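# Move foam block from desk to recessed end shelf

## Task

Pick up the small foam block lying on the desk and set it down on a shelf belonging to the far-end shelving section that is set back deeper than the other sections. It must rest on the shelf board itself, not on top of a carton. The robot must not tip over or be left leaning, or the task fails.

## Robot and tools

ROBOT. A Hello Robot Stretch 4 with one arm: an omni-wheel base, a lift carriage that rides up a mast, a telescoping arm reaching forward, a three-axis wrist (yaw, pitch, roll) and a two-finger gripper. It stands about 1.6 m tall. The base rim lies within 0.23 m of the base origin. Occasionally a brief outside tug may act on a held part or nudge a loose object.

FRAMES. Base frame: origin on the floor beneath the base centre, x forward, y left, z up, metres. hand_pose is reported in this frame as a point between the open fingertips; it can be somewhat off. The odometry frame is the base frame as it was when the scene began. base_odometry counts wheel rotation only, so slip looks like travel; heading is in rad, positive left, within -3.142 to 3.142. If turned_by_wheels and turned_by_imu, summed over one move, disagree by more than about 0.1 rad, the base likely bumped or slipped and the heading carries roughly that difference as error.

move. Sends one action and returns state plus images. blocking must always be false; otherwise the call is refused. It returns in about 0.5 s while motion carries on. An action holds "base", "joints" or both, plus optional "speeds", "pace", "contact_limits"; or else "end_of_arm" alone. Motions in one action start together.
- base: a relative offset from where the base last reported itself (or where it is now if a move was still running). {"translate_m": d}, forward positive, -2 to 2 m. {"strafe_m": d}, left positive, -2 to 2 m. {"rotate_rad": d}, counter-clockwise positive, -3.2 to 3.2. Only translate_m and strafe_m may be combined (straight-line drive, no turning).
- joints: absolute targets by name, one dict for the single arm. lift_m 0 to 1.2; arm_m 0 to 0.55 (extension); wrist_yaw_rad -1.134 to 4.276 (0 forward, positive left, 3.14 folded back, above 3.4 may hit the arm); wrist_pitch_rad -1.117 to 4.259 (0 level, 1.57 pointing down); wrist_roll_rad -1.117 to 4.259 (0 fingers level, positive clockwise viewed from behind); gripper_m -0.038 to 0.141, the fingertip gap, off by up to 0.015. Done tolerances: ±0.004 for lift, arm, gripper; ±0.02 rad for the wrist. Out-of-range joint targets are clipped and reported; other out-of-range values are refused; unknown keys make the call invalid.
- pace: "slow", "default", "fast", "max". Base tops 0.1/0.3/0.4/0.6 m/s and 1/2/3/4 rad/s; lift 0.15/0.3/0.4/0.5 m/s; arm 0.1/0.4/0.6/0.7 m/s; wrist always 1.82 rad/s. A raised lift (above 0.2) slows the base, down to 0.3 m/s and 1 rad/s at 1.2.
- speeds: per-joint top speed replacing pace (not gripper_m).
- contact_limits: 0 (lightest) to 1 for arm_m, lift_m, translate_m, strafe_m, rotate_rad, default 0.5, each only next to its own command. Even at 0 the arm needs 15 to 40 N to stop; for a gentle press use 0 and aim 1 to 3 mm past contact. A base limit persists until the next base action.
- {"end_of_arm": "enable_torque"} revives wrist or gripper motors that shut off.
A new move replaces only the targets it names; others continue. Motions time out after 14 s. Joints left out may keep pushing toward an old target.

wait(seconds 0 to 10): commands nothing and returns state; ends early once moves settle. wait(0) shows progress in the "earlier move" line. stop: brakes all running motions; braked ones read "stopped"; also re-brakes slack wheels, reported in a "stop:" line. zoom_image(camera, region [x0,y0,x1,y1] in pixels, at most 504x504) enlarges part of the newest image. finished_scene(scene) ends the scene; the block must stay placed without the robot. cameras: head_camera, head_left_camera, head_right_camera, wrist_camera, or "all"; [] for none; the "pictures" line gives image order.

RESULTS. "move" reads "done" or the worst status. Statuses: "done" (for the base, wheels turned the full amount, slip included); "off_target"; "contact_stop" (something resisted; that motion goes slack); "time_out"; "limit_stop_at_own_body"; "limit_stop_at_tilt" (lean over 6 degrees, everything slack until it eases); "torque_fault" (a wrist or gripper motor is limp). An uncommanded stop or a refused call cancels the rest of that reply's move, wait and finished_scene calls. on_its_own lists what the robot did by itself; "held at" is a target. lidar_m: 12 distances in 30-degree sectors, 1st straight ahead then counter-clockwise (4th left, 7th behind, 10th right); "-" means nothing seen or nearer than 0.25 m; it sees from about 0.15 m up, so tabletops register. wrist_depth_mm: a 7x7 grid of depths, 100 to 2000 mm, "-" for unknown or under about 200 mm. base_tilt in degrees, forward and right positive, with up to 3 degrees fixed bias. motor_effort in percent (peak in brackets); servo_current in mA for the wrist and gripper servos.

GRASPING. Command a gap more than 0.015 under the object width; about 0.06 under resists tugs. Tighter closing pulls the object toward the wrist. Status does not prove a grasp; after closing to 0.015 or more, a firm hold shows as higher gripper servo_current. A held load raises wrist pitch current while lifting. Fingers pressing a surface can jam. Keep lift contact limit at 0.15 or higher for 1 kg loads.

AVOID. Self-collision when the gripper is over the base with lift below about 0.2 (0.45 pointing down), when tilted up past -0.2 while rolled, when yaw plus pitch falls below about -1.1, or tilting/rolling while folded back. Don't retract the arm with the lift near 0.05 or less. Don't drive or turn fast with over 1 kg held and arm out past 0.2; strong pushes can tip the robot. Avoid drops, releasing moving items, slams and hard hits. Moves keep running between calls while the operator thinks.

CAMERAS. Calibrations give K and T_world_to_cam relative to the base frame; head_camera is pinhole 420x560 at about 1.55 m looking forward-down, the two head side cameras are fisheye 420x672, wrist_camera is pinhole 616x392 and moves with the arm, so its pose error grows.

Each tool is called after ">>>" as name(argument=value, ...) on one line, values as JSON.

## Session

>>> move(joints={"lift_m": 0.95}, pace="fast", blocking=false, cameras=["head_camera", "head_left_camera", "wrist_camera"])

Scene clock: 0.50 s.
move: moving
base_odometry: x=+0.000 y=+0.000 heading=+0.000
turned_by_wheels: +0.000
turned_by_imu: +0.000
base_tilt: forward=+0.2 right=+1.3
lidar_m: 1.83 1.83 2.12 1.03 1.03 1.24 1.86 1.87 1.19 1.09 1.06 1.20
base_status: not commanded
joint_positions: lift_m=+0.311 arm_m=+0.002 wrist_yaw_rad=+3.068 wrist_pitch_rad=+0.002 wrist_roll_rad=+0.000 gripper_m=+0.056
joint_status: lift_m moving
measured_speeds: translate_m=+0.000 strafe_m=+0.000 rotate_rad=+0.000 lift_m=+0.248 arm_m=+0.000 wrist_yaw_rad=+0.000 wrist_pitch_rad=+0.000 wrist_roll_rad=+0.000
motor_effort: lift_m=+27(27) arm_m=-4(4) wheel_0=+0(0) wheel_1=-1(1) wheel_2=+0(0)
servo_current: wrist_yaw_rad=33(39) wrist_pitch_rad=39(46) wrist_roll_rad=26(33) gripper_m=39(52)
hand_pose: x=-0.1080 y=+0.1084 z=+0.4887 quat_wxyz=(+0.037, -0.001, +0.000, +0.999) (m; base frame)
wrist_depth_mm: - 138 - - - - - / 114 139 - - - - - / 115 140 291 - - - - / 137 167 - - - - - / - 1863 - - - - - / 1499 1464 196 1661 192 1661 1430 / 1118 1025 1182 151 1078 1098 1182
pictures: head_camera, head_left_camera, wrist_camera
camera_calibration:
wrist_camera: T_world_to_cam=[[0.121255, 0.991667, 0.0435217, -0.138414], [0.0279103, 0.0404218, -0.998793, 0.539744], [-0.992229, 0.122323, -0.0227764, 0.12036], [0, 0, 0, 1]] pos_world=[0.121144, 0.10072, 0.547858]

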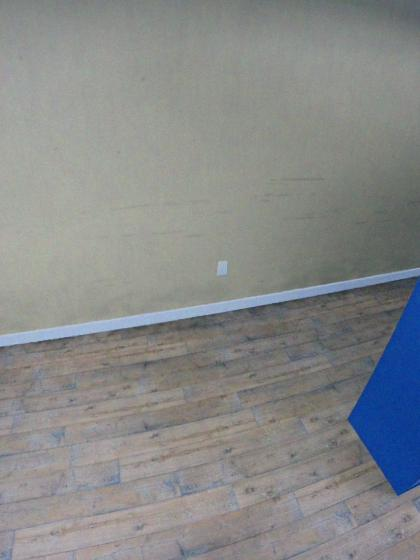

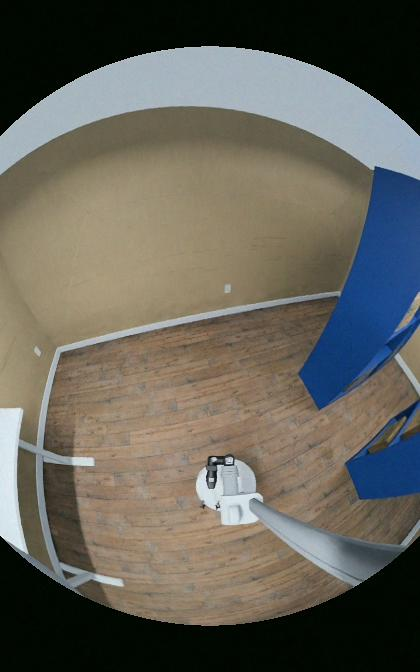

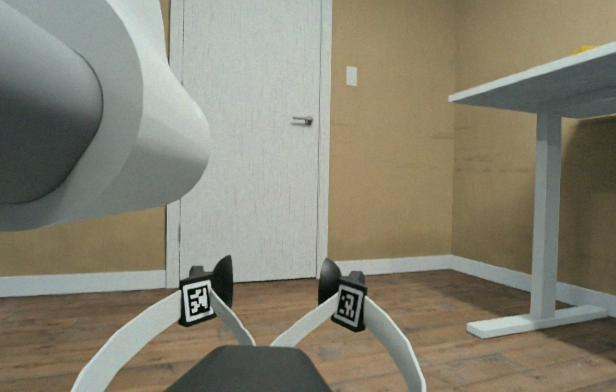

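>>> move(base={"rotate_rad": 1.86}, joints={"wrist_yaw_rad": 0, "wrist_pitch_rad": 0.45, "gripper_m": 0.135}, pace="fast", blocking=false, cameras=[])

>>> wait(seconds=2.5, cameras=["head_camera", "wrist_camera"])

Scene clock: 13.20 s.
earlier move: done
move: moving
base_odometry: x=+0.000 y=+0.000 heading=+0.229
turned_by_wheels: +0.229
turned_by_imu: +0.224
base_tilt: forward=+0.3 right=+1.5
lidar_m: 1.83 1.89 1.07 1.02 1.09 1.96 1.85 1.96 1.07 1.19 1.07 1.90
base_status: rotate_rad moving
joint_positions: lift_m=+0.950 arm_m=+0.002 wrist_yaw_rad=+2.412 wrist_pitch_rad=+0.448 wrist_roll_rad=+0.000 gripper_m=+0.076
joint_status: wrist_yaw_rad moving; wrist_pitch_rad moving; gripper_m moving; the others done
measured_speeds: translate_m=+0.000 strafe_m=+0.002 rotate_rad=+0.869 lift_m=+0.000 arm_m=+0.000 wrist_yaw_rad=-1.806 wrist_pitch_rad=+0.101 wrist_roll_rad=+0.000
motor_effort: lift_m=+24(24) arm_m=-3(4) wheel_0=-7(7) wheel_1=-6(8) wheel_2=-6(8)
servo_current: wrist_yaw_rad=98(143) wrist_pitch_rad=39(78) wrist_roll_rad=26(33) gripper_m=85(91)
hand_pose: x=+0.0376 y=+0.2384 z=+1.0029 quat_wxyz=(+0.348, -0.208, +0.079, +0.911) (m; base frame)
wrist_depth_mm: - 1808 - - - - - / - 1921 - - 1255 - - / - - - - - - - / - - - - - - - / 1808 1863 1983 1983 - 1863 - / 1576 1537 200 1661 195 1618 1618 / 1336 1336 1366 149 1366 1366 1430
pictures: none
No camera images: "cameras" was empty.

Scene clock: 15.03 s.
earlier move: done
base_odometry: x=+0.000 y=+0.000 heading=+1.860
turned_by_wheels: +1.631
turned_by_imu: +1.610
base_tilt: forward=+0.4 right=+1.3
lidar_m: 1.03 1.10 1.93 1.83 1.97 1.08 1.05 1.07 1.91 1.83 1.92 1.08
base_status: done
joint_positions: lift_m=+0.950 arm_m=+0.002 wrist_yaw_rad=+0.004 wrist_pitch_rad=+0.450 wrist_roll_rad=+0.000 gripper_m=+0.135
joint_status: all done
measured_speeds: all 0
motor_effort: lift_m=+23(24) arm_m=-4(4) wheel_0=-3(8) wheel_1=+0(8) wheel_2=-1(9)
servo_current: wrist_yaw_rad=33(143) wrist_pitch_rad=33(78) wrist_roll_rad=26(39) gripper_m=46(130)
hand_pose: x=+0.4332 y=-0.0865 z=+1.0025 quat_wxyz=(+0.975, +0.000, +0.223, +0.002) (m; base frame)
wrist_depth_mm: - - - - - - - / - - - - - - - / - - - - - - - / - - - - - - - / 1756 1863 1863 1863 1464 1921 - / 1499 195 1576 1576 198 1576 1618 / 1308 1308 1366 - 1336 1397 1397
wait: 1.83 of 2.5 s (the move ended)
pictures: head_camera, wrist_camera
camera_calibration:
wrist_camera: T_world_to_cam=[[-0.0208534, -0.997981, 0.0599979, -0.160184], [-0.454747, -0.043976, -0.889534, 1.13796], [0.890377, -0.0458337, -0.452911, 0.294048], [0, 0, 0, 1]] pos_world=[0.252327, -0.09634, 1.15504]

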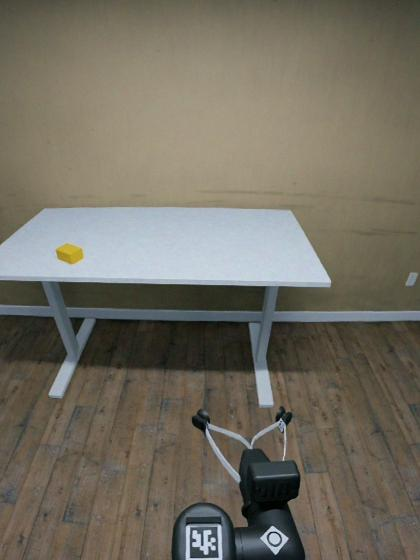

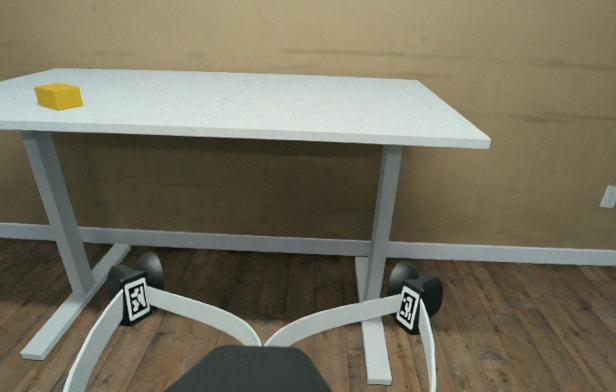

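>>> move(blocking=false, cameras=["head_camera", "wrist_camera"])

>>> zoom_image(camera="head_camera", region=[30, 220, 130, 300])

Scene clock: 49.27 s.
base_odometry: x=+0.000 y=+0.000 heading=+1.860
turned_by_wheels: +0.000
turned_by_imu: -0.001
base_tilt: forward=+0.5 right=+1.3
lidar_m: 1.03 1.08 1.92 1.85 1.98 1.08 1.07 1.06 1.91 1.82 1.92 1.07
base_status: done
joint_positions: lift_m=+0.950 arm_m=+0.002 wrist_yaw_rad=+0.004 wrist_pitch_rad=+0.450 wrist_roll_rad=+0.000 gripper_m=+0.135
joint_status: all done
measured_speeds: all 0
motor_effort: lift_m=+23(24) arm_m=-4(4) wheel_0=-3(8) wheel_1=-1(8) wheel_2=-2(9)
servo_current: wrist_yaw_rad=33(143) wrist_pitch_rad=26(78) wrist_roll_rad=26(39) gripper_m=46(130)
hand_pose: x=+0.4332 y=-0.0865 z=+1.0025 quat_wxyz=(+0.975, +0.000, +0.223, +0.002) (m; base frame)
wrist_depth_mm: - - - - - - - / - - - - - - - / - - - - - - - / - - - - - - - / 1756 1863 1863 1863 1464 1921 - / 1537 196 1618 1618 198 1576 1576 / 1308 1308 1366 - 1336 1366 1397
pictures: head_camera, wrist_camera
camera_calibration:
wrist_camera: T_world_to_cam=[[-0.020854, -0.997981, 0.0599979, -0.160183], [-0.454747, -0.0439757, -0.889534, 1.13796], [0.890377, -0.0458342, -0.452911, 0.294048], [0, 0, 0, 1]] pos_world=[0.252327, -0.0963401, 1.15504]

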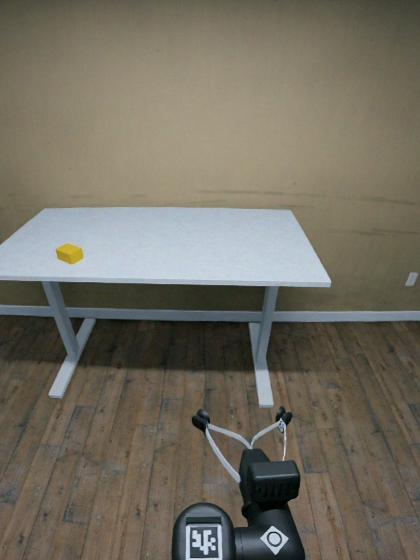

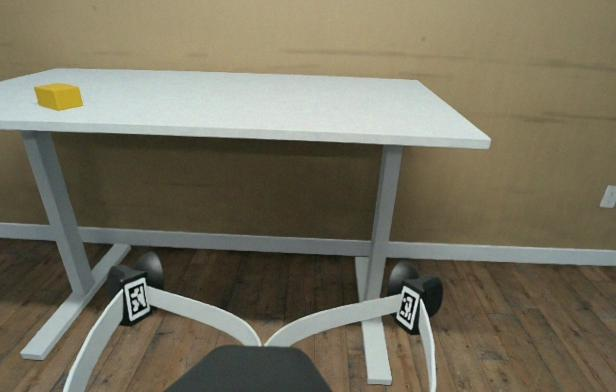

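Scaled by 5.040 from the camera's 420x560 image, which has a finer 1200x1600 frame.

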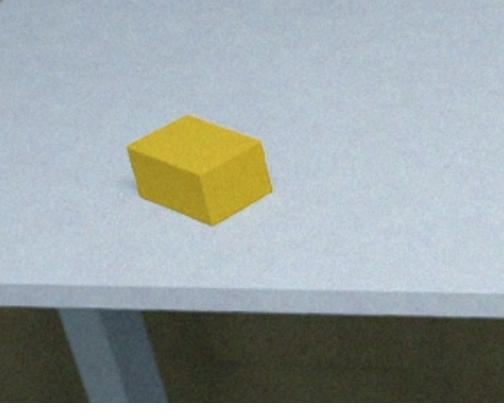

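>>> move(base={"translate_m": 0.707, "strafe_m": -0.17}, joints={"lift_m": 1.0}, pace="fast", contact_limits={"translate_m": 0.3}, blocking=false, cameras=[])

>>> wait(seconds=5, cameras=[])

>>> move(base={"rotate_rad": 1.047}, joints={"arm_m": 0.33}, blocking=false, cameras=[])

>>> wait(seconds=4, cameras=["head_camera", "wrist_camera"])

Scene clock: 89.97 s.
move: moving
base_odometry: x=-0.002 y=+0.042 heading=+1.860
turned_by_wheels: +0.000
turned_by_imu: -0.001
base_tilt: forward=+0.2 right=+1.3
lidar_m: 0.98 1.06 1.91 1.85 1.98 1.11 1.09 1.12 1.90 1.80 1.92 1.03
base_status: translate_m moving; strafe_m moving
joint_positions: lift_m=+0.996 arm_m=+0.002 wrist_yaw_rad=+0.003 wrist_pitch_rad=+0.450 wrist_roll_rad=+0.000 gripper_m=+0.135
joint_status: lift_m moving
measured_speeds: translate_m=+0.155 strafe_m=-0.038 rotate_rad=+0.000 lift_m=+0.069 arm_m=+0.000 wrist_yaw_rad=+0.000 wrist_pitch_rad=+0.000 wrist_roll_rad=+0.000
motor_effort: lift_m=+24(27) arm_m=-4(4) wheel_0=+8(8) wheel_1=+2(6) wheel_2=-10(11)
servo_current: wrist_yaw_rad=33(46) wrist_pitch_rad=26(46) wrist_roll_rad=33(33) gripper_m=52(52)
contact_limits: translate_m 0.3
hand_pose: x=+0.4332 y=-0.0865 z=+1.0488 quat_wxyz=(+0.975, +0.000, +0.223, +0.002) (m; base frame)
wrist_depth_mm: - - - - - - - / - - - - - - - / - - - - - - - / - - - - - - - / 1863 1863 1921 1863 1336 - - / 1576 194 1756 1708 198 1708 1708 / 1366 1308 1430 - 1430 1366 1464
pictures: none
No camera images: "cameras" was empty.

Scene clock: 92.87 s.
earlier move: done
base_odometry: x=-0.039 y=+0.726 heading=+1.860
turned_by_wheels: +0.000
turned_by_imu: -0.002
base_tilt: forward=+0.4 right=+1.3
lidar_m: 0.32 0.34 0.51 1.97 2.10 1.80 1.73 1.81 1.76 1.67 1.55 0.36
base_status: done
joint_positions: lift_m=+1.000 arm_m=+0.002 wrist_yaw_rad=+0.003 wrist_pitch_rad=+0.450 wrist_roll_rad=+0.000 gripper_m=+0.135
joint_status: all done
measured_speeds: all 0
motor_effort: lift_m=+23(27) arm_m=-4(4) wheel_0=+0(10) wheel_1=+1(6) wheel_2=+1(11)
servo_current: wrist_yaw_rad=46(46) wrist_pitch_rad=26(52) wrist_roll_rad=26(33) gripper_m=46(59)
contact_limits: translate_m 0.3
hand_pose: x=+0.4332 y=-0.0865 z=+1.0525 quat_wxyz=(+0.975, +0.000, +0.223, +0.002) (m; base frame)
wrist_depth_mm: - - - - - - - / - - - - - - - / - - - - - - - / - - - - - - - / - - - - - - - / - 186 - - 193 - - / - - - - - - -
wait: 2.90 of 5 s (the move ended)
pictures: none
No camera images: "cameras" was empty.

Scene clock: 93.37 s.
move: moving
base_odometry: x=-0.039 y=+0.726 heading=+2.069
turned_by_wheels: +0.209
turned_by_imu: +0.206
base_tilt: forward=+0.4 right=+1.4
lidar_m: 0.34 0.40 0.69 1.97 2.31 1.80 1.74 1.99 1.70 1.69 0.41 0.34
base_status: rotate_rad moving
joint_positions: lift_m=+1.000 arm_m=+0.054 wrist_yaw_rad=+0.003 wrist_pitch_rad=+0.450 wrist_roll_rad=+0.000 gripper_m=+0.135
joint_status: arm_m moving
measured_speeds: translate_m=-0.001 strafe_m=+0.000 rotate_rad=+0.803 lift_m=+0.000 arm_m=+0.198 wrist_yaw_rad=+0.000 wrist_pitch_rad=+0.000 wrist_roll_rad=+0.000
motor_effort: lift_m=+23(23) arm_m=+8(9) wheel_0=-6(7) wheel_1=-6(7) wheel_2=-7(8)
servo_current: wrist_yaw_rad=33(46) wrist_pitch_rad=46(46) wrist_roll_rad=26(33) gripper_m=46(52)
hand_pose: x=+0.4853 y=-0.0866 z=+1.0525 quat_wxyz=(+0.975, +0.000, +0.223, +0.001) (m; base frame)
wrist_depth_mm: - - - - - - - / - - - - - - - / - - - - - - - / - - - - - - - / - - - - - - - / - 187 - - 193 - - / - - - - - - -
pictures: none
No camera images: "cameras" was empty.

Scene clock: 95.00 s.
earlier move: done
base_odometry: x=-0.039 y=+0.726 heading=+2.906
turned_by_wheels: +0.837
turned_by_imu: +0.827
base_tilt: forward=+0.3 right=+1.3
lidar_m: 0.51 1.96 2.10 1.79 1.72 1.81 1.75 1.68 1.59 0.34 0.32 0.35
base_status: done
joint_positions: lift_m=+1.000 arm_m=+0.330 wrist_yaw_rad=+0.003 wrist_pitch_rad=+0.450 wrist_roll_rad=+0.000 gripper_m=+0.135
joint_status: all done
measured_speeds: all 0
motor_effort: lift_m=+23(23) arm_m=+7(11) wheel_0=-3(8) wheel_1=-2(7) wheel_2=-1(8)
servo_current: wrist_yaw_rad=39(46) wrist_pitch_rad=52(52) wrist_roll_rad=26(33) gripper_m=52(52)
hand_pose: x=+0.7606 y=-0.0866 z=+1.0525 quat_wxyz=(+0.975, +0.000, +0.223, +0.001) (m; base frame)
wrist_depth_mm: 1182 - - - - - - / 1281 - - - - - - / 1366 - - - - - - / 1430 - - - - - - / - 1537 - 397 - - - / 1499 196 - 353 193 - - / 1366 1336 - - - - -
wait: 1.63 of 4 s (the move ended)
pictures: head_camera, wrist_camera
camera_calibration:
wrist_camera: T_world_to_cam=[[-0.0213429, -0.99797, 0.0599986, -0.15611], [-0.45479, -0.0437524, -0.889523, 1.33136], [0.890343, -0.0462718, -0.452933, 0.0251535], [0, 0, 0, 1]] pos_world=[0.579763, -0.096379, 1.20504]

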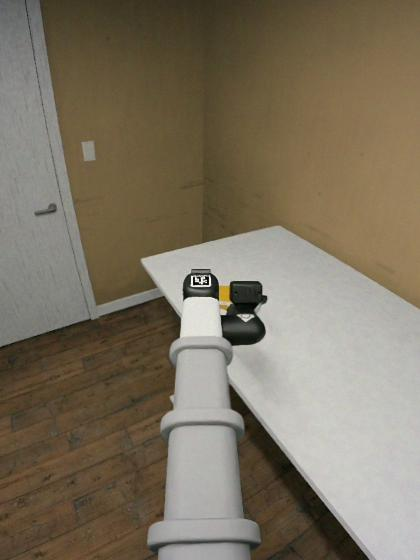

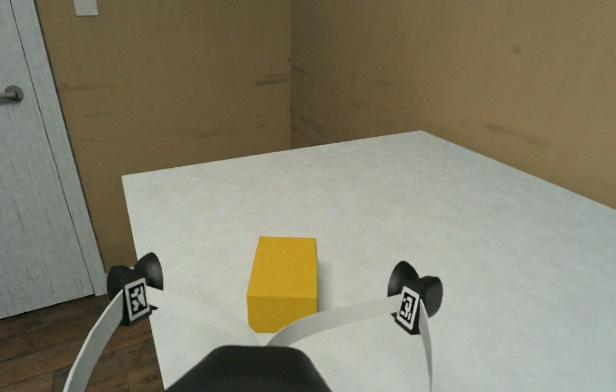

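>>> move(joints={"lift_m": 0.91, "arm_m": 0.461}, contact_limits={"lift_m": 0.25, "arm_m": 0.2}, blocking=false, cameras=[])

>>> wait(seconds=3, cameras=["wrist_camera"])

Scene clock: 114.20 s.
move: moving
base_odometry: x=-0.039 y=+0.726 heading=+2.906
turned_by_wheels: +0.000
turned_by_imu: -0.001
base_tilt: forward=+0.4 right=+1.6
lidar_m: 0.52 1.96 2.09 1.78 1.74 1.83 1.75 1.69 1.58 0.34 0.32 0.35
base_status: not commanded
joint_positions: lift_m=+0.961 arm_m=+0.382 wrist_yaw_rad=+0.003 wrist_pitch_rad=+0.450 wrist_roll_rad=+0.000 gripper_m=+0.135
joint_status: lift_m moving; arm_m moving
measured_speeds: translate_m=+0.000 strafe_m=+0.000 rotate_rad=+0.000 lift_m=-0.149 arm_m=+0.198 wrist_yaw_rad=+0.000 wrist_pitch_rad=+0.000 wrist_roll_rad=+0.000
motor_effort: lift_m=+12(21) arm_m=+8(10) wheel_0=-3(3) wheel_1=-1(2) wheel_2=-1(1)
servo_current: wrist_yaw_rad=33(39) wrist_pitch_rad=46(52) wrist_roll_rad=33(33) gripper_m=46(52)
contact_limits: arm_m 0.2; lift_m 0.25
hand_pose: x=+0.8130 y=-0.0866 z=+1.0140 quat_wxyz=(+0.975, +0.000, +0.223, +0.001) (m; base frame)
wrist_depth_mm: - - - - - - - / 1205 - - - - - - / 1281 - - - - - - / 1397 - - - - - - / 1537 452 - 345 - - - / 1499 192 300 303 193 - - / 1308 1255 - - - - -
pictures: none
No camera images: "cameras" was empty.

Scene clock: 115.13 s.
earlier move: done
base_odometry: x=-0.039 y=+0.726 heading=+2.906
turned_by_wheels: +0.000
turned_by_imu: +0.000
base_tilt: forward=+0.3 right=+1.4
lidar_m: 0.54 1.97 2.10 1.80 1.74 1.81 1.75 1.69 1.59 0.35 0.32 0.37
base_status: not commanded
joint_positions: lift_m=+0.910 arm_m=+0.461 wrist_yaw_rad=+0.003 wrist_pitch_rad=+0.450 wrist_roll_rad=+0.000 gripper_m=+0.135
joint_status: all done
measured_speeds: all 0
motor_effort: lift_m=+14(21) arm_m=+7(10) wheel_0=-3(3) wheel_1=-1(2) wheel_2=-1(1)
servo_current: wrist_yaw_rad=26(46) wrist_pitch_rad=33(52) wrist_roll_rad=20(33) gripper_m=46(52)
contact_limits: arm_m 0.2; lift_m 0.25
hand_pose: x=+0.8916 y=-0.0866 z=+0.9632 quat_wxyz=(+0.975, +0.000, +0.223, +0.001) (m; base frame)
wrist_depth_mm: - - - - - - - / 1182 - - - - - - / 1229 - - - - - - / 1281 - - - - - - / - - - 262 - - - / 1397 186 213 213 194 - - / 1229 - - 109 - - -
wait: 0.93 of 3 s (the move ended)
pictures: wrist_camera
camera_calibration:
wrist_camera: T_world_to_cam=[[-0.0213432, -0.99797, 0.0599984, -0.147957], [-0.454791, -0.0437521, -0.889523, 1.31152], [0.890343, -0.046272, -0.452934, -0.131923], [0, 0, 0, 1]] pos_world=[0.710767, -0.096379, 1.11575]

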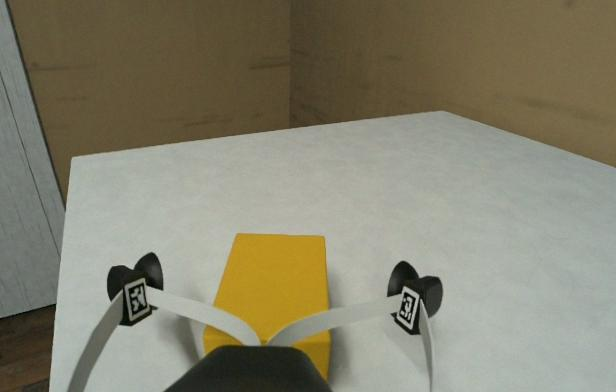

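>>> move(joints={"lift_m": 0.883}, pace="slow", contact_limits={"lift_m": 0.2}, blocking=false, cameras=[])

>>> wait(seconds=2, cameras=[])

>>> move(joints={"gripper_m": 0.01}, blocking=false, cameras=["wrist_camera"])

>>> wait(seconds=3, cameras=["wrist_camera"])

Scene clock: 125.97 s.
move: moving
base_odometry: x=-0.039 y=+0.726 heading=+2.906
turned_by_wheels: +0.000
turned_by_imu: -0.001
base_tilt: forward=+0.3 right=+1.5
lidar_m: 0.53 1.98 2.08 1.80 1.74 1.79 1.75 1.68 1.57 0.35 0.32 0.34
base_status: not commanded
joint_positions: lift_m=+0.888 arm_m=+0.461 wrist_yaw_rad=+0.003 wrist_pitch_rad=+0.450 wrist_roll_rad=+0.000 gripper_m=+0.135
joint_status: lift_m moving
measured_speeds: translate_m=+0.000 strafe_m=+0.000 rotate_rad=+0.000 lift_m=-0.048 arm_m=+0.000 wrist_yaw_rad=+0.000 wrist_pitch_rad=+0.000 wrist_roll_rad=+0.000
motor_effort: lift_m=+14(15) arm_m=+6(7) wheel_0=-3(3) wheel_1=-2(2) wheel_2=-1(1)
servo_current: wrist_yaw_rad=33(52) wrist_pitch_rad=39(46) wrist_roll_rad=33(33) gripper_m=39(52)
contact_limits: arm_m 0.2; lift_m 0.2
hand_pose: x=+0.8916 y=-0.0866 z=+0.9412 quat_wxyz=(+0.975, +0.000, +0.223, +0.001) (m; base frame)
wrist_depth_mm: - - - - - - - / 1138 - - - - - - / 1229 - - - - - - / 1308 - - - - - - / - - 228 229 - - - / 1430 186 193 187 193 - - / 1255 - - 109 - - -
pictures: none
No camera images: "cameras" was empty.

Scene clock: 126.50 s.
earlier move: done
base_odometry: x=-0.039 y=+0.726 heading=+2.906
turned_by_wheels: +0.000
turned_by_imu: +0.000
base_tilt: forward=+0.2 right=+1.4
lidar_m: 0.52 1.96 2.10 1.80 1.72 1.80 1.75 1.69 1.56 0.33 0.31 0.34
base_status: not commanded
joint_positions: lift_m=+0.883 arm_m=+0.461 wrist_yaw_rad=+0.003 wrist_pitch_rad=+0.450 wrist_roll_rad=+0.000 gripper_m=+0.135
joint_status: all done
measured_speeds: all 0
motor_effort: lift_m=+14(15) arm_m=+7(7) wheel_0=-3(3) wheel_1=-2(2) wheel_2=-1(1)
servo_current: wrist_yaw_rad=46(52) wrist_pitch_rad=46(46) wrist_roll_rad=26(33) gripper_m=52(52)
contact_limits: arm_m 0.2; lift_m 0.2
hand_pose: x=+0.8916 y=-0.0866 z=+0.9362 quat_wxyz=(+0.975, +0.000, +0.223, +0.001) (m; base frame)
wrist_depth_mm: - - - - - - - / 1138 - - - - - - / 1229 - - - - - - / - - - - - - - / - - 216 217 - - - / 1308 186 183 184 193 - - / 1182 - - 109 - - -
wait: 0.53 of 2 s (the move ended)
pictures: none
No camera images: "cameras" was empty.

Scene clock: 127.00 s.
move: moving
base_odometry: x=-0.039 y=+0.726 heading=+2.906
turned_by_wheels: +0.000
turned_by_imu: +0.000
base_tilt: forward=+0.4 right=+1.5
lidar_m: 0.53 1.96 2.10 1.77 1.74 1.79 1.75 1.68 1.57 0.33 0.31 0.36
base_status: not commanded
joint_positions: lift_m=+0.883 arm_m=+0.461 wrist_yaw_rad=+0.003 wrist_pitch_rad=+0.450 wrist_roll_rad=+0.000 gripper_m=+0.122
joint_status: gripper_m moving
measured_speeds: all 0
motor_effort: lift_m=+14(14) arm_m=+7(7) wheel_0=-3(3) wheel_1=-2(2) wheel_2=-1(1)
servo_current: wrist_yaw_rad=39(39) wrist_pitch_rad=52(52) wrist_roll_rad=26(33) gripper_m=124(124)
contact_limits: arm_m 0.2; lift_m 0.2
hand_pose: x=+0.8916 y=-0.0866 z=+0.9362 quat_wxyz=(+0.975, +0.000, +0.223, +0.001) (m; base frame)
wrist_depth_mm: - - - - - - - / 1182 - - - - - - / 1205 - - - - - - / - - - - - - - / - - 215 217 - - - / 1336 186 183 184 194 - - / 1229 - - - - - -
pictures: wrist_camera
camera_calibration:
wrist_camera: T_world_to_cam=[[-0.0213432, -0.99797, 0.0599984, -0.146338], [-0.45479, -0.0437521, -0.889523, 1.28752], [0.890343, -0.046272, -0.452933, -0.144144], [0, 0, 0, 1]] pos_world=[0.710768, -0.096379, 1.08878]

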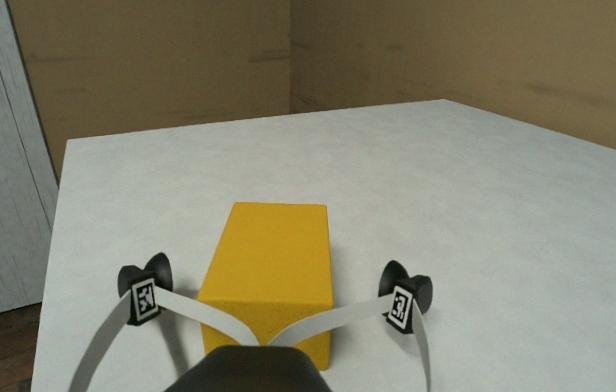

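Scene clock: 128.63 s.
earlier move: done
base_odometry: x=-0.039 y=+0.726 heading=+2.906
turned_by_wheels: +0.000
turned_by_imu: +0.000
base_tilt: forward=+0.5 right=+1.4
lidar_m: 0.51 1.97 2.08 1.80 1.73 1.82 1.75 1.67 1.57 0.36 0.33 0.35
base_status: not commanded
joint_positions: lift_m=+0.883 arm_m=+0.461 wrist_yaw_rad=+0.003 wrist_pitch_rad=+0.450 wrist_roll_rad=+0.000 gripper_m=+0.011
joint_status: all done
measured_speeds: all 0
motor_effort: lift_m=+14(14) arm_m=+7(7) wheel_0=-3(3) wheel_1=-2(2) wheel_2=-1(1)
servo_current: wrist_yaw_rad=39(46) wrist_pitch_rad=52(59) wrist_roll_rad=33(33) gripper_m=117(280)
contact_limits: arm_m 0.2; lift_m 0.2
hand_pose: x=+0.8916 y=-0.0866 z=+0.9362 quat_wxyz=(+0.975, +0.000, +0.223, +0.001) (m; base frame)
wrist_depth_mm: - - - - - - - / 1138 - - - - - - / 1205 - - - - - - / - - - 248 - - - / - - 198 204 - - - / 1336 173 167 168 179 - - / 1160 - - 145 - - -
wait: 1.63 of 3 s (the move ended)
pictures: wrist_camera
camera_calibration:
wrist_camera: T_world_to_cam=[[-0.0213425, -0.99797, 0.0599986, -0.146339], [-0.454799, -0.0437521, -0.889519, 1.28753], [0.890338, -0.0462719, -0.452943, -0.144131], [0, 0, 0, 1]] pos_world=[0.710768, -0.096379, 1.08877]

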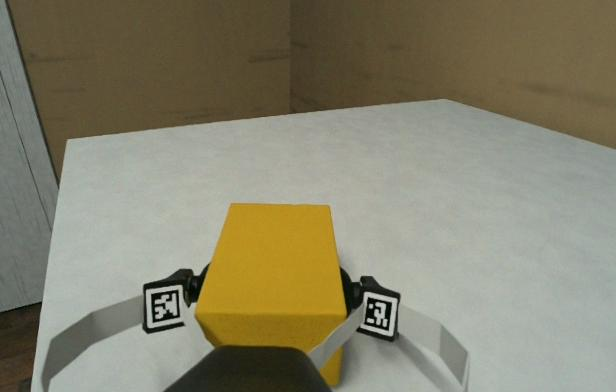

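>>> move(joints={"lift_m": 1.01, "arm_m": 0.05}, blocking=false, cameras=[])

>>> wait(seconds=0.8, cameras=[])

>>> move(base={"rotate_rad": 2.097}, pace="default", blocking=false, cameras=["wrist_camera"])

>>> wait(seconds=5, cameras=["head_camera", "head_left_camera", "head_right_camera", "wrist_camera"])

Scene clock: 146.10 s.
move: moving
base_odometry: x=-0.039 y=+0.726 heading=+2.906
turned_by_wheels: +0.000
turned_by_imu: -0.001
base_tilt: forward=+0.2 right=+1.4
lidar_m: 0.52 1.95 2.08 1.80 1.73 1.82 1.74 1.69 1.57 0.35 0.33 0.35
base_status: not commanded
joint_positions: lift_m=+0.922 arm_m=+0.409 wrist_yaw_rad=+0.003 wrist_pitch_rad=+0.450 wrist_roll_rad=+0.000 gripper_m=+0.011
joint_status: lift_m moving; arm_m moving
measured_speeds: translate_m=+0.000 strafe_m=+0.000 rotate_rad=+0.000 lift_m=+0.149 arm_m=-0.198 wrist_yaw_rad=+0.000 wrist_pitch_rad=+0.000 wrist_roll_rad=+0.000
motor_effort: lift_m=+27(27) arm_m=-11(11) wheel_0=-3(3) wheel_1=-2(2) wheel_2=-1(1)
servo_current: wrist_yaw_rad=33(46) wrist_pitch_rad=46(46) wrist_roll_rad=33(33) gripper_m=124(130)
hand_pose: x=+0.8397 y=-0.0866 z=+0.9746 quat_wxyz=(+0.975, +0.000, +0.223, +0.001) (m; base frame)
wrist_depth_mm: - - - - - - - / 1205 - - - - - - / 1308 - - - - - - / 1366 - - 247 - - - / 1464 - 198 204 - - - / 1464 174 167 169 179 - - / 1255 - - 145 - - -
pictures: none
No camera images: "cameras" was empty.

Scene clock: 146.90 s.
earlier move: moving
base_odometry: x=-0.039 y=+0.726 heading=+2.906
turned_by_wheels: +0.000
turned_by_imu: +0.000
base_tilt: forward=+0.4 right=+1.3
lidar_m: 0.51 1.95 2.09 1.79 1.71 1.80 1.74 1.69 1.59 0.35 0.33 0.36
base_status: not commanded
joint_positions: lift_m=+1.010 arm_m=+0.153 wrist_yaw_rad=+0.003 wrist_pitch_rad=+0.450 wrist_roll_rad=+0.000 gripper_m=+0.011
joint_status: lift_m moving; arm_m moving
measured_speeds: translate_m=+0.000 strafe_m=+0.000 rotate_rad=+0.000 lift_m=+0.002 arm_m=-0.293 wrist_yaw_rad=+0.000 wrist_pitch_rad=+0.000 wrist_roll_rad=+0.000
motor_effort: lift_m=+24(27) arm_m=-8(11) wheel_0=-3(3) wheel_1=-2(2) wheel_2=-1(1)
servo_current: wrist_yaw_rad=26(46) wrist_pitch_rad=39(52) wrist_roll_rad=33(39) gripper_m=130(130)
hand_pose: x=+0.5834 y=-0.0866 z=+1.0624 quat_wxyz=(+0.975, +0.000, +0.223, +0.001) (m; base frame)
wrist_depth_mm: 1336 - - - - - - / 1397 - - - - - - / 1464 - - - - - - / - 1618 - 248 - - - / - 1756 202 206 - - - / 1618 177 167 169 180 - - / 1366 1366 1336 145 - - -
wait: 0.80 s; no rest
pictures: none
No camera images: "cameras" was empty.

Scene clock: 147.40 s.
move: moving
base_odometry: x=-0.039 y=+0.726 heading=+3.112
turned_by_wheels: +0.206
turned_by_imu: +0.203
base_tilt: forward=+0.1 right=+1.3
lidar_m: 0.70 1.96 2.33 1.80 1.74 2.01 1.69 1.66 0.42 0.33 0.32 0.39
base_status: rotate_rad moving
joint_positions: lift_m=+1.010 arm_m=+0.060 wrist_yaw_rad=+0.003 wrist_pitch_rad=+0.450 wrist_roll_rad=+0.000 gripper_m=+0.011
joint_status: lift_m moving; arm_m moving
measured_speeds: translate_m=+0.000 strafe_m=+0.001 rotate_rad=+0.788 lift_m=+0.000 arm_m=-0.093 wrist_yaw_rad=+0.000 wrist_pitch_rad=+0.000 wrist_roll_rad=+0.000
motor_effort: lift_m=+23(25) arm_m=-6(7) wheel_0=-6(7) wheel_1=-5(7) wheel_2=-7(8)
servo_current: wrist_yaw_rad=39(39) wrist_pitch_rad=46(52) wrist_roll_rad=26(33) gripper_m=117(130)
hand_pose: x=+0.4904 y=-0.0866 z=+1.0624 quat_wxyz=(+0.975, +0.000, +0.223, +0.001) (m; base frame)
wrist_depth_mm: - 1464 - - - - - / - 1618 - - - - - / - 1661 1756 - - - - / - - 1921 249 - - - / - 1921 220 204 - - - / 1618 177 167 168 180 - - / 1366 1366 1308 145 - - -
pictures: wrist_camera
camera_calibration:
wrist_camera: T_world_to_cam=[[-0.0213542, -0.99797, 0.060002, -0.162474], [-0.454916, -0.0437437, -0.889459, 1.21725], [0.890278, -0.0462896, -0.453058, 0.270407], [0, 0, 0, 1]] pos_world=[0.30954, -0.0963805, 1.21495]

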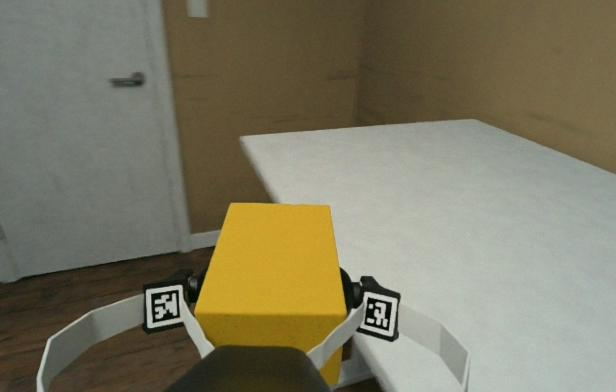

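Scene clock: 149.57 s.
earlier move: done
base_odometry: x=-0.039 y=+0.726 heading=-1.280
turned_by_wheels: +1.891
turned_by_imu: +1.866
base_tilt: forward=+0.3 right=+1.2
lidar_m: 1.74 1.78 1.73 1.67 1.58 0.36 0.34 0.39 0.51 1.97 2.07 1.80
base_status: done
joint_positions: lift_m=+1.010 arm_m=+0.050 wrist_yaw_rad=+0.003 wrist_pitch_rad=+0.450 wrist_roll_rad=+0.000 gripper_m=+0.011
joint_status: all done
measured_speeds: all 0
motor_effort: lift_m=+23(25) arm_m=-7(10) wheel_0=-3(9) wheel_1=-1(7) wheel_2=-1(9)
servo_current: wrist_yaw_rad=39(46) wrist_pitch_rad=46(52) wrist_roll_rad=20(33) gripper_m=117(130)
hand_pose: x=+0.4811 y=-0.0866 z=+1.0625 quat_wxyz=(+0.975, +0.000, +0.223, +0.001) (m; base frame)
wrist_depth_mm: - - 1618 - - - - / - - - - - - - / - - - - - - - / - - - - - - - / 1983 1983 198 204 - - - / 1576 177 167 168 180 1661 1708 / 1336 1366 1308 145 1397 1366 1499
wait: 2.17 of 5 s (the move ended)
pictures: head_camera, head_left_camera, head_right_camera, wrist_camera
camera_calibration:
wrist_camera: T_world_to_cam=[[-0.0213546, -0.99797, 0.0600021, -0.162677], [-0.454916, -0.0437437, -0.889459, 1.2131], [0.890278, -0.0462899, -0.453058, 0.278699], [0, 0, 0, 1]] pos_world=[0.300267, -0.0963805, 1.21503]

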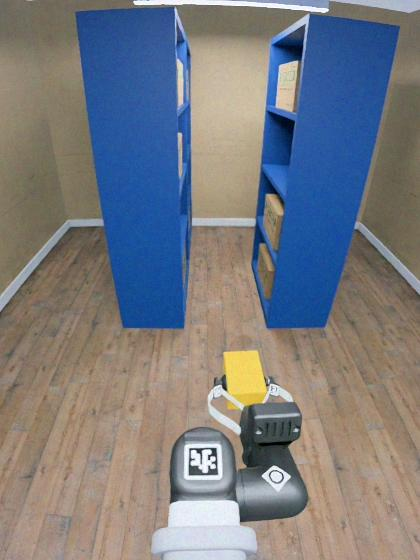

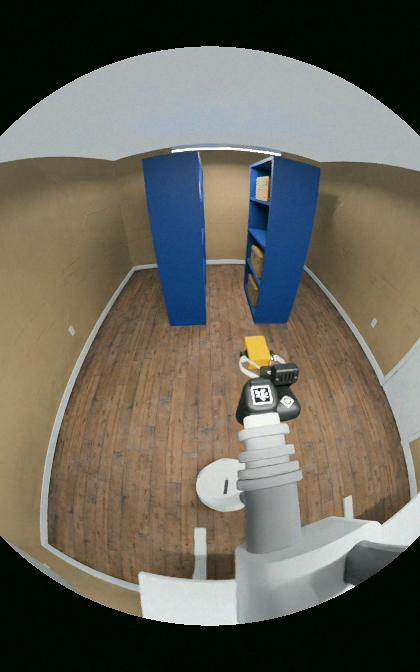

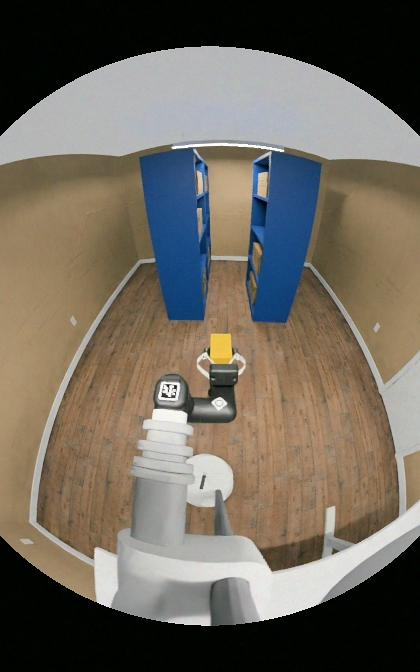

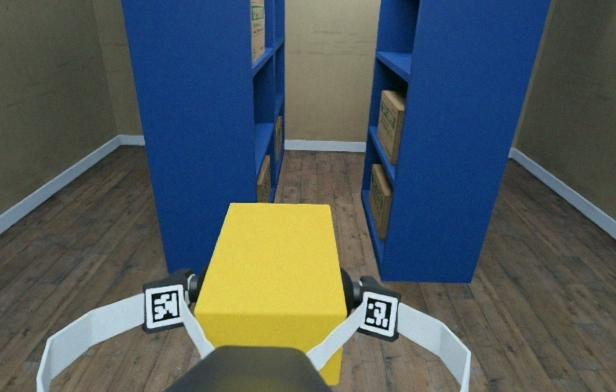

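>>> move(base={"translate_m": 1.3, "strafe_m": -0.195}, pace="fast", contact_limits={"translate_m": 0.3}, blocking=false, cameras=[])

>>> wait(seconds=8, cameras=["head_camera"])

Scene clock: 238.63 s.
move: moving
base_odometry: x=-0.033 y=+0.688 heading=-1.280
turned_by_wheels: +0.000
turned_by_imu: -0.001
base_tilt: forward=+0.3 right=+1.4
lidar_m: 1.70 1.76 1.75 1.69 1.65 0.39 0.37 0.43 0.56 1.99 2.08 1.76
base_status: translate_m moving; strafe_m moving
joint_positions: lift_m=+1.010 arm_m=+0.050 wrist_yaw_rad=+0.003 wrist_pitch_rad=+0.450 wrist_roll_rad=+0.000 gripper_m=+0.011
joint_status: not commanded
measured_speeds: translate_m=+0.148 strafe_m=-0.024 rotate_rad=+0.000 lift_m=+0.000 arm_m=+0.000 wrist_yaw_rad=+0.000 wrist_pitch_rad=+0.000 wrist_roll_rad=+0.000
motor_effort: lift_m=+23(23) arm_m=-6(7) wheel_0=+9(9) wheel_1=+6(6) wheel_2=-10(11)
servo_current: wrist_yaw_rad=39(46) wrist_pitch_rad=39(59) wrist_roll_rad=26(33) gripper_m=124(130)
contact_limits: translate_m 0.3
hand_pose: x=+0.4811 y=-0.0866 z=+1.0625 quat_wxyz=(+0.975, +0.000, +0.223, +0.001) (m; base frame)
wrist_depth_mm: - - 1499 - - - - / - - 1537 - - - - / - - - - - - - / - - 1537 - - - - / 1921 1921 198 204 - - - / 1576 177 168 169 180 1661 1708 / 1336 1336 1336 145 1397 1336 1499
pictures: none
No camera images: "cameras" was empty.

Scene clock: 243.87 s.
earlier move: done
base_odometry: x=+0.147 y=-0.575 heading=-1.280
turned_by_wheels: +0.000
turned_by_imu: -0.003
base_tilt: forward=+0.4 right=+1.3
lidar_m: 1.15 0.53 0.62 1.86 1.94 1.69 2.02 1.69 1.93 1.84 0.61 0.53
base_status: done
joint_positions: lift_m=+1.010 arm_m=+0.050 wrist_yaw_rad=+0.003 wrist_pitch_rad=+0.450 wrist_roll_rad=+0.000 gripper_m=+0.011
joint_status: not commanded
measured_speeds: all 0
motor_effort: lift_m=+23(23) arm_m=-6(7) wheel_0=+1(9) wheel_1=+1(6) wheel_2=+0(11)
servo_current: wrist_yaw_rad=33(52) wrist_pitch_rad=33(59) wrist_roll_rad=26(39) gripper_m=117(130)
contact_limits: translate_m 0.3
hand_pose: x=+0.4811 y=-0.0866 z=+1.0625 quat_wxyz=(+0.975, +0.000, +0.223, +0.001) (m; base frame)
wrist_depth_mm: 609 - 1863 - - - - / 609 1008 1921 - - - - / 591 - - - - - - / - - - - - - - / - - 203 205 904 640 - / - 174 167 169 181 569 - / - 1025 171 145 750 580 293
wait: 5.23 of 8 s (the move ended)
pictures: head_camera

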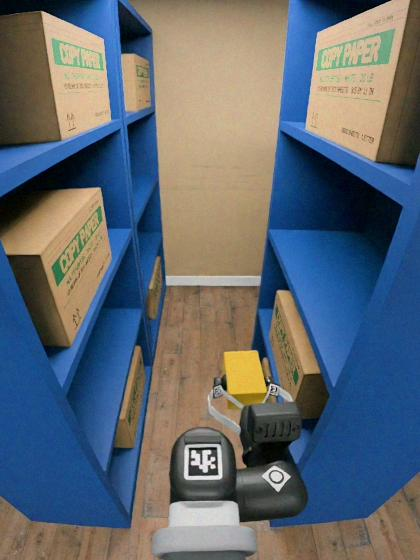

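>>> move(base={"translate_m": 1.75}, pace="fast", contact_limits={"translate_m": 0.25}, blocking=false, cameras=[])

>>> wait(seconds=9, cameras=["head_camera", "head_right_camera"])

Scene clock: 249.17 s.
move: moving
base_odometry: x=+0.158 y=-0.612 heading=-1.280
turned_by_wheels: +0.000
turned_by_imu: -0.001
base_tilt: forward=+0.3 right=+1.3
lidar_m: 1.15 0.50 0.55 1.86 1.96 1.72 2.04 1.75 1.93 1.84 0.58 0.47
base_status: translate_m moving
joint_positions: lift_m=+1.010 arm_m=+0.050 wrist_yaw_rad=+0.003 wrist_pitch_rad=+0.450 wrist_roll_rad=+0.000 gripper_m=+0.011
joint_status: not commanded
measured_speeds: translate_m=+0.147 strafe_m=-0.002 rotate_rad=+0.004 lift_m=+0.000 arm_m=+0.000 wrist_yaw_rad=+0.000 wrist_pitch_rad=+0.000 wrist_roll_rad=+0.000
motor_effort: lift_m=+23(23) arm_m=-6(6) wheel_0=+6(7) wheel_1=+7(7) wheel_2=-11(11)
servo_current: wrist_yaw_rad=39(46) wrist_pitch_rad=46(46) wrist_roll_rad=26(26) gripper_m=117(137)
contact_limits: translate_m 0.25
hand_pose: x=+0.4811 y=-0.0866 z=+1.0625 quat_wxyz=(+0.975, +0.000, +0.223, +0.001) (m; base frame)
wrist_depth_mm: 591 - 1863 - - - - / 597 - 1921 - - - - / 603 - - - - - - / - - - - 1182 - - / - - 202 204 960 647 - / - 173 167 169 181 574 - / - 1025 171 145 715 535 -
pictures: none
No camera images: "cameras" was empty.

Scene clock: 255.03 s.
earlier move: done
base_odometry: x=+0.649 y=-2.252 heading=-1.280
turned_by_wheels: +0.000
turned_by_imu: -0.002
base_tilt: forward=+0.4 right=+1.4
lidar_m: 0.54 0.40 0.28 0.26 0.29 0.41 1.16 0.46 0.49 0.72 0.77 0.58
base_status: done
joint_positions: lift_m=+1.010 arm_m=+0.050 wrist_yaw_rad=+0.003 wrist_pitch_rad=+0.450 wrist_roll_rad=+0.000 gripper_m=+0.011
joint_status: not commanded
measured_speeds: all 0
motor_effort: lift_m=+23(23) arm_m=-6(6) wheel_0=+2(8) wheel_1=+0(7) wheel_2=+1(12)
servo_current: wrist_yaw_rad=46(52) wrist_pitch_rad=33(52) wrist_roll_rad=26(33) gripper_m=117(137)
contact_limits: translate_m 0.25
hand_pose: x=+0.4811 y=-0.0866 z=+1.0625 quat_wxyz=(+0.975, +0.000, +0.223, +0.001) (m; base frame)
wrist_depth_mm: - - - - - - - / - - - - - - - / - - - - - - - / - - - 247 - - - / - - 198 204 - - - / - 174 167 168 179 - - / - - - 145 - - -
wait: 5.87 of 9 s (the move ended)
pictures: head_camera, head_right_camera

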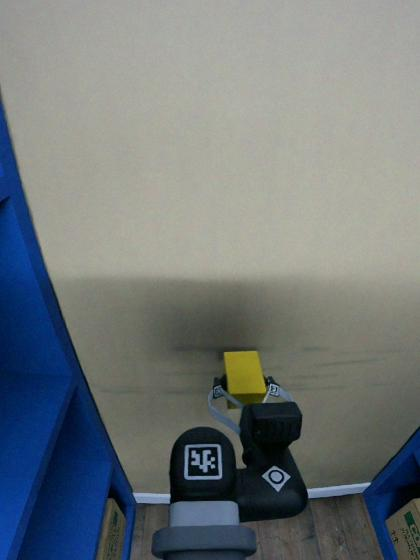

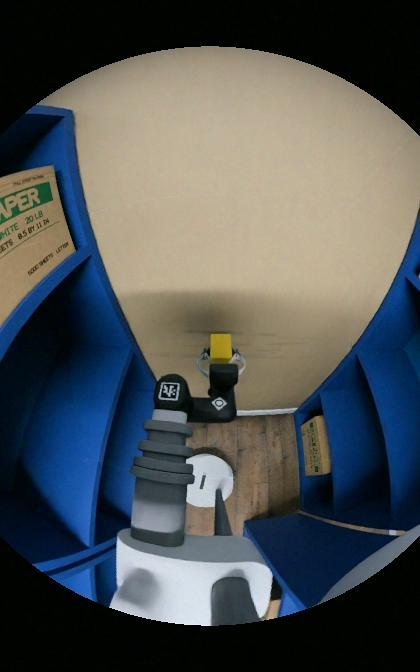

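>>> move(base={"translate_m": -0.05}, contact_limits={"translate_m": 0.25}, blocking=false, cameras=[])

>>> wait(seconds=1.5, cameras=[])

>>> move(base={"rotate_rad": -1.571}, blocking=false, cameras=[])

>>> wait(seconds=4, cameras=["head_camera", "wrist_camera"])

Scene clock: 269.00 s.
move: moving
base_odometry: x=+0.640 y=-2.221 heading=-1.280
turned_by_wheels: +0.000
turned_by_imu: -0.001
base_tilt: forward=+0.3 right=+1.3
lidar_m: 0.57 0.39 0.28 0.26 0.29 0.42 1.16 0.44 0.45 0.73 0.78 0.62
base_status: translate_m moving
joint_positions: lift_m=+1.010 arm_m=+0.050 wrist_yaw_rad=+0.003 wrist_pitch_rad=+0.450 wrist_roll_rad=+0.000 gripper_m=+0.011
joint_status: not commanded
measured_speeds: translate_m=-0.106 strafe_m=+0.001 rotate_rad=+0.002 lift_m=+0.000 arm_m=+0.000 wrist_yaw_rad=+0.000 wrist_pitch_rad=+0.000 wrist_roll_rad=+0.000
motor_effort: lift_m=+23(23) arm_m=-6(6) wheel_0=-4(6) wheel_1=-5(6) wheel_2=+5(9)
servo_current: wrist_yaw_rad=39(39) wrist_pitch_rad=39(52) wrist_roll_rad=26(33) gripper_m=111(130)
contact_limits: translate_m 0.25
hand_pose: x=+0.4811 y=-0.0866 z=+1.0625 quat_wxyz=(+0.975, +0.000, +0.223, +0.001) (m; base frame)
wrist_depth_mm: - - - - - - - / - - - - - - - / - - - - - - - / - - - 248 - - - / - - 198 204 - - - / - 173 168 169 180 - - / - - - 145 - - -
pictures: none
No camera images: "cameras" was empty.

Scene clock: 269.67 s.
earlier move: done
base_odometry: x=+0.635 y=-2.204 heading=-1.280
turned_by_wheels: +0.000
turned_by_imu: +0.000
base_tilt: forward=+0.2 right=+1.4
lidar_m: 0.60 0.39 0.29 0.26 0.28 0.42 1.14 0.43 0.42 0.72 0.77 0.63
base_status: done
joint_positions: lift_m=+1.010 arm_m=+0.050 wrist_yaw_rad=+0.003 wrist_pitch_rad=+0.450 wrist_roll_rad=+0.000 gripper_m=+0.011
joint_status: not commanded
measured_speeds: all 0
motor_effort: lift_m=+23(23) arm_m=-6(6) wheel_0=-2(6) wheel_1=-2(6) wheel_2=+0(9)
servo_current: wrist_yaw_rad=33(39) wrist_pitch_rad=39(52) wrist_roll_rad=26(33) gripper_m=130(130)
contact_limits: translate_m 0.25
hand_pose: x=+0.4811 y=-0.0866 z=+1.0625 quat_wxyz=(+0.975, +0.000, +0.223, +0.001) (m; base frame)
wrist_depth_mm: - - - - - - - / - - - - - - - / - - - - - - - / - - - 247 - - - / - - 198 204 - - - / - 173 167 169 180 - - / - - - 145 - - -
wait: 0.67 of 1.5 s (the move ended)
pictures: none
No camera images: "cameras" was empty.

Scene clock: 270.17 s.
move: moving
base_odometry: x=+0.635 y=-2.204 heading=-1.485
turned_by_wheels: -0.205
turned_by_imu: -0.202
base_tilt: forward=+0.3 right=+1.5
lidar_m: 0.60 0.53 0.31 0.27 0.27 0.34 0.70 0.56 0.44 0.70 0.75 0.68
base_status: rotate_rad moving
joint_positions: lift_m=+1.010 arm_m=+0.050 wrist_yaw_rad=+0.003 wrist_pitch_rad=+0.450 wrist_roll_rad=+0.000 gripper_m=+0.011
joint_status: not commanded
measured_speeds: translate_m=-0.002 strafe_m=+0.001 rotate_rad=-0.778 lift_m=+0.000 arm_m=+0.000 wrist_yaw_rad=+0.000 wrist_pitch_rad=+0.000 wrist_roll_rad=+0.000
motor_effort: lift_m=+23(23) arm_m=-6(6) wheel_0=+6(7) wheel_1=+8(8) wheel_2=+6(7)
servo_current: wrist_yaw_rad=33(46) wrist_pitch_rad=39(46) wrist_roll_rad=26(33) gripper_m=124(130)
hand_pose: x=+0.4811 y=-0.0866 z=+1.0625 quat_wxyz=(+0.975, +0.000, +0.223, +0.001) (m; base frame)
wrist_depth_mm: - - - - - - - / - - - - - - - / - - - - - - - / - - - 248 - - - / - - 197 204 - - - / - 174 167 169 180 - - / - - - 145 - - -
pictures: none
No camera images: "cameras" was empty.

Scene clock: 272.00 s.
earlier move: done
base_odometry: x=+0.635 y=-2.204 heading=-2.851
turned_by_wheels: -1.366
turned_by_imu: -1.349
base_tilt: forward=+0.2 right=+1.3
lidar_m: 0.74 0.77 0.63 0.61 0.38 0.27 0.28 0.31 0.43 1.12 0.40 0.44
base_status: done
joint_positions: lift_m=+1.010 arm_m=+0.050 wrist_yaw_rad=+0.003 wrist_pitch_rad=+0.450 wrist_roll_rad=+0.000 gripper_m=+0.011
joint_status: not commanded
measured_speeds: all 0
motor_effort: lift_m=+23(23) arm_m=-6(6) wheel_0=+3(7) wheel_1=+1(9) wheel_2=-1(8)
servo_current: wrist_yaw_rad=39(52) wrist_pitch_rad=26(52) wrist_roll_rad=26(33) gripper_m=117(130)
hand_pose: x=+0.4811 y=-0.0866 z=+1.0625 quat_wxyz=(+0.975, +0.000, +0.223, +0.001) (m; base frame)
wrist_depth_mm: - - - - - - 345 / 866 - - - - 410 325 / - - - - - 433 342 / - - - 248 - 430 324 / - - 198 204 - 402 332 / - 174 167 168 180 397 315 / - - - 145 723 368 330
wait: 1.83 of 4 s (the move ended)
pictures: head_camera, wrist_camera
camera_calibration:
wrist_camera: T_world_to_cam=[[-0.0213534, -0.99797, 0.0600025, -0.16268], [-0.454927, -0.043744, -0.889454, 1.21311], [0.890273, -0.0462896, -0.45307, 0.278746], [0, 0, 0, 1]] pos_world=[0.300244, -0.0963805, 1.21506]

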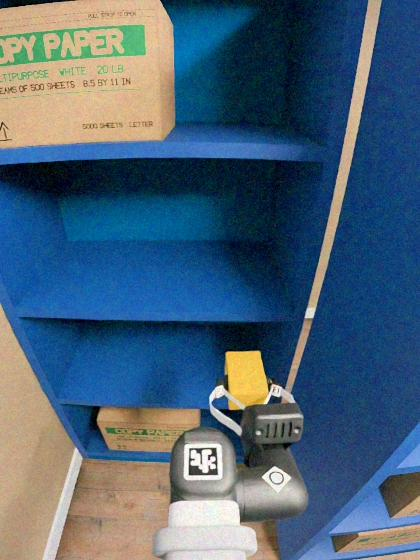

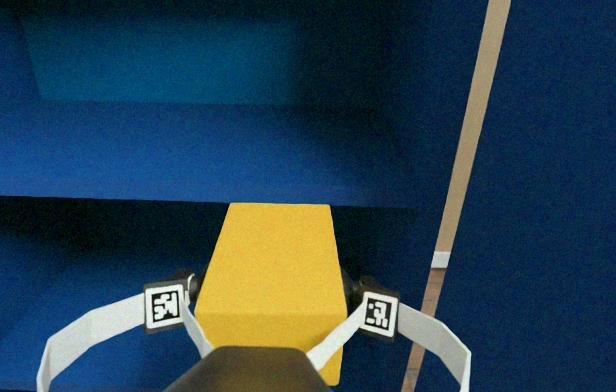

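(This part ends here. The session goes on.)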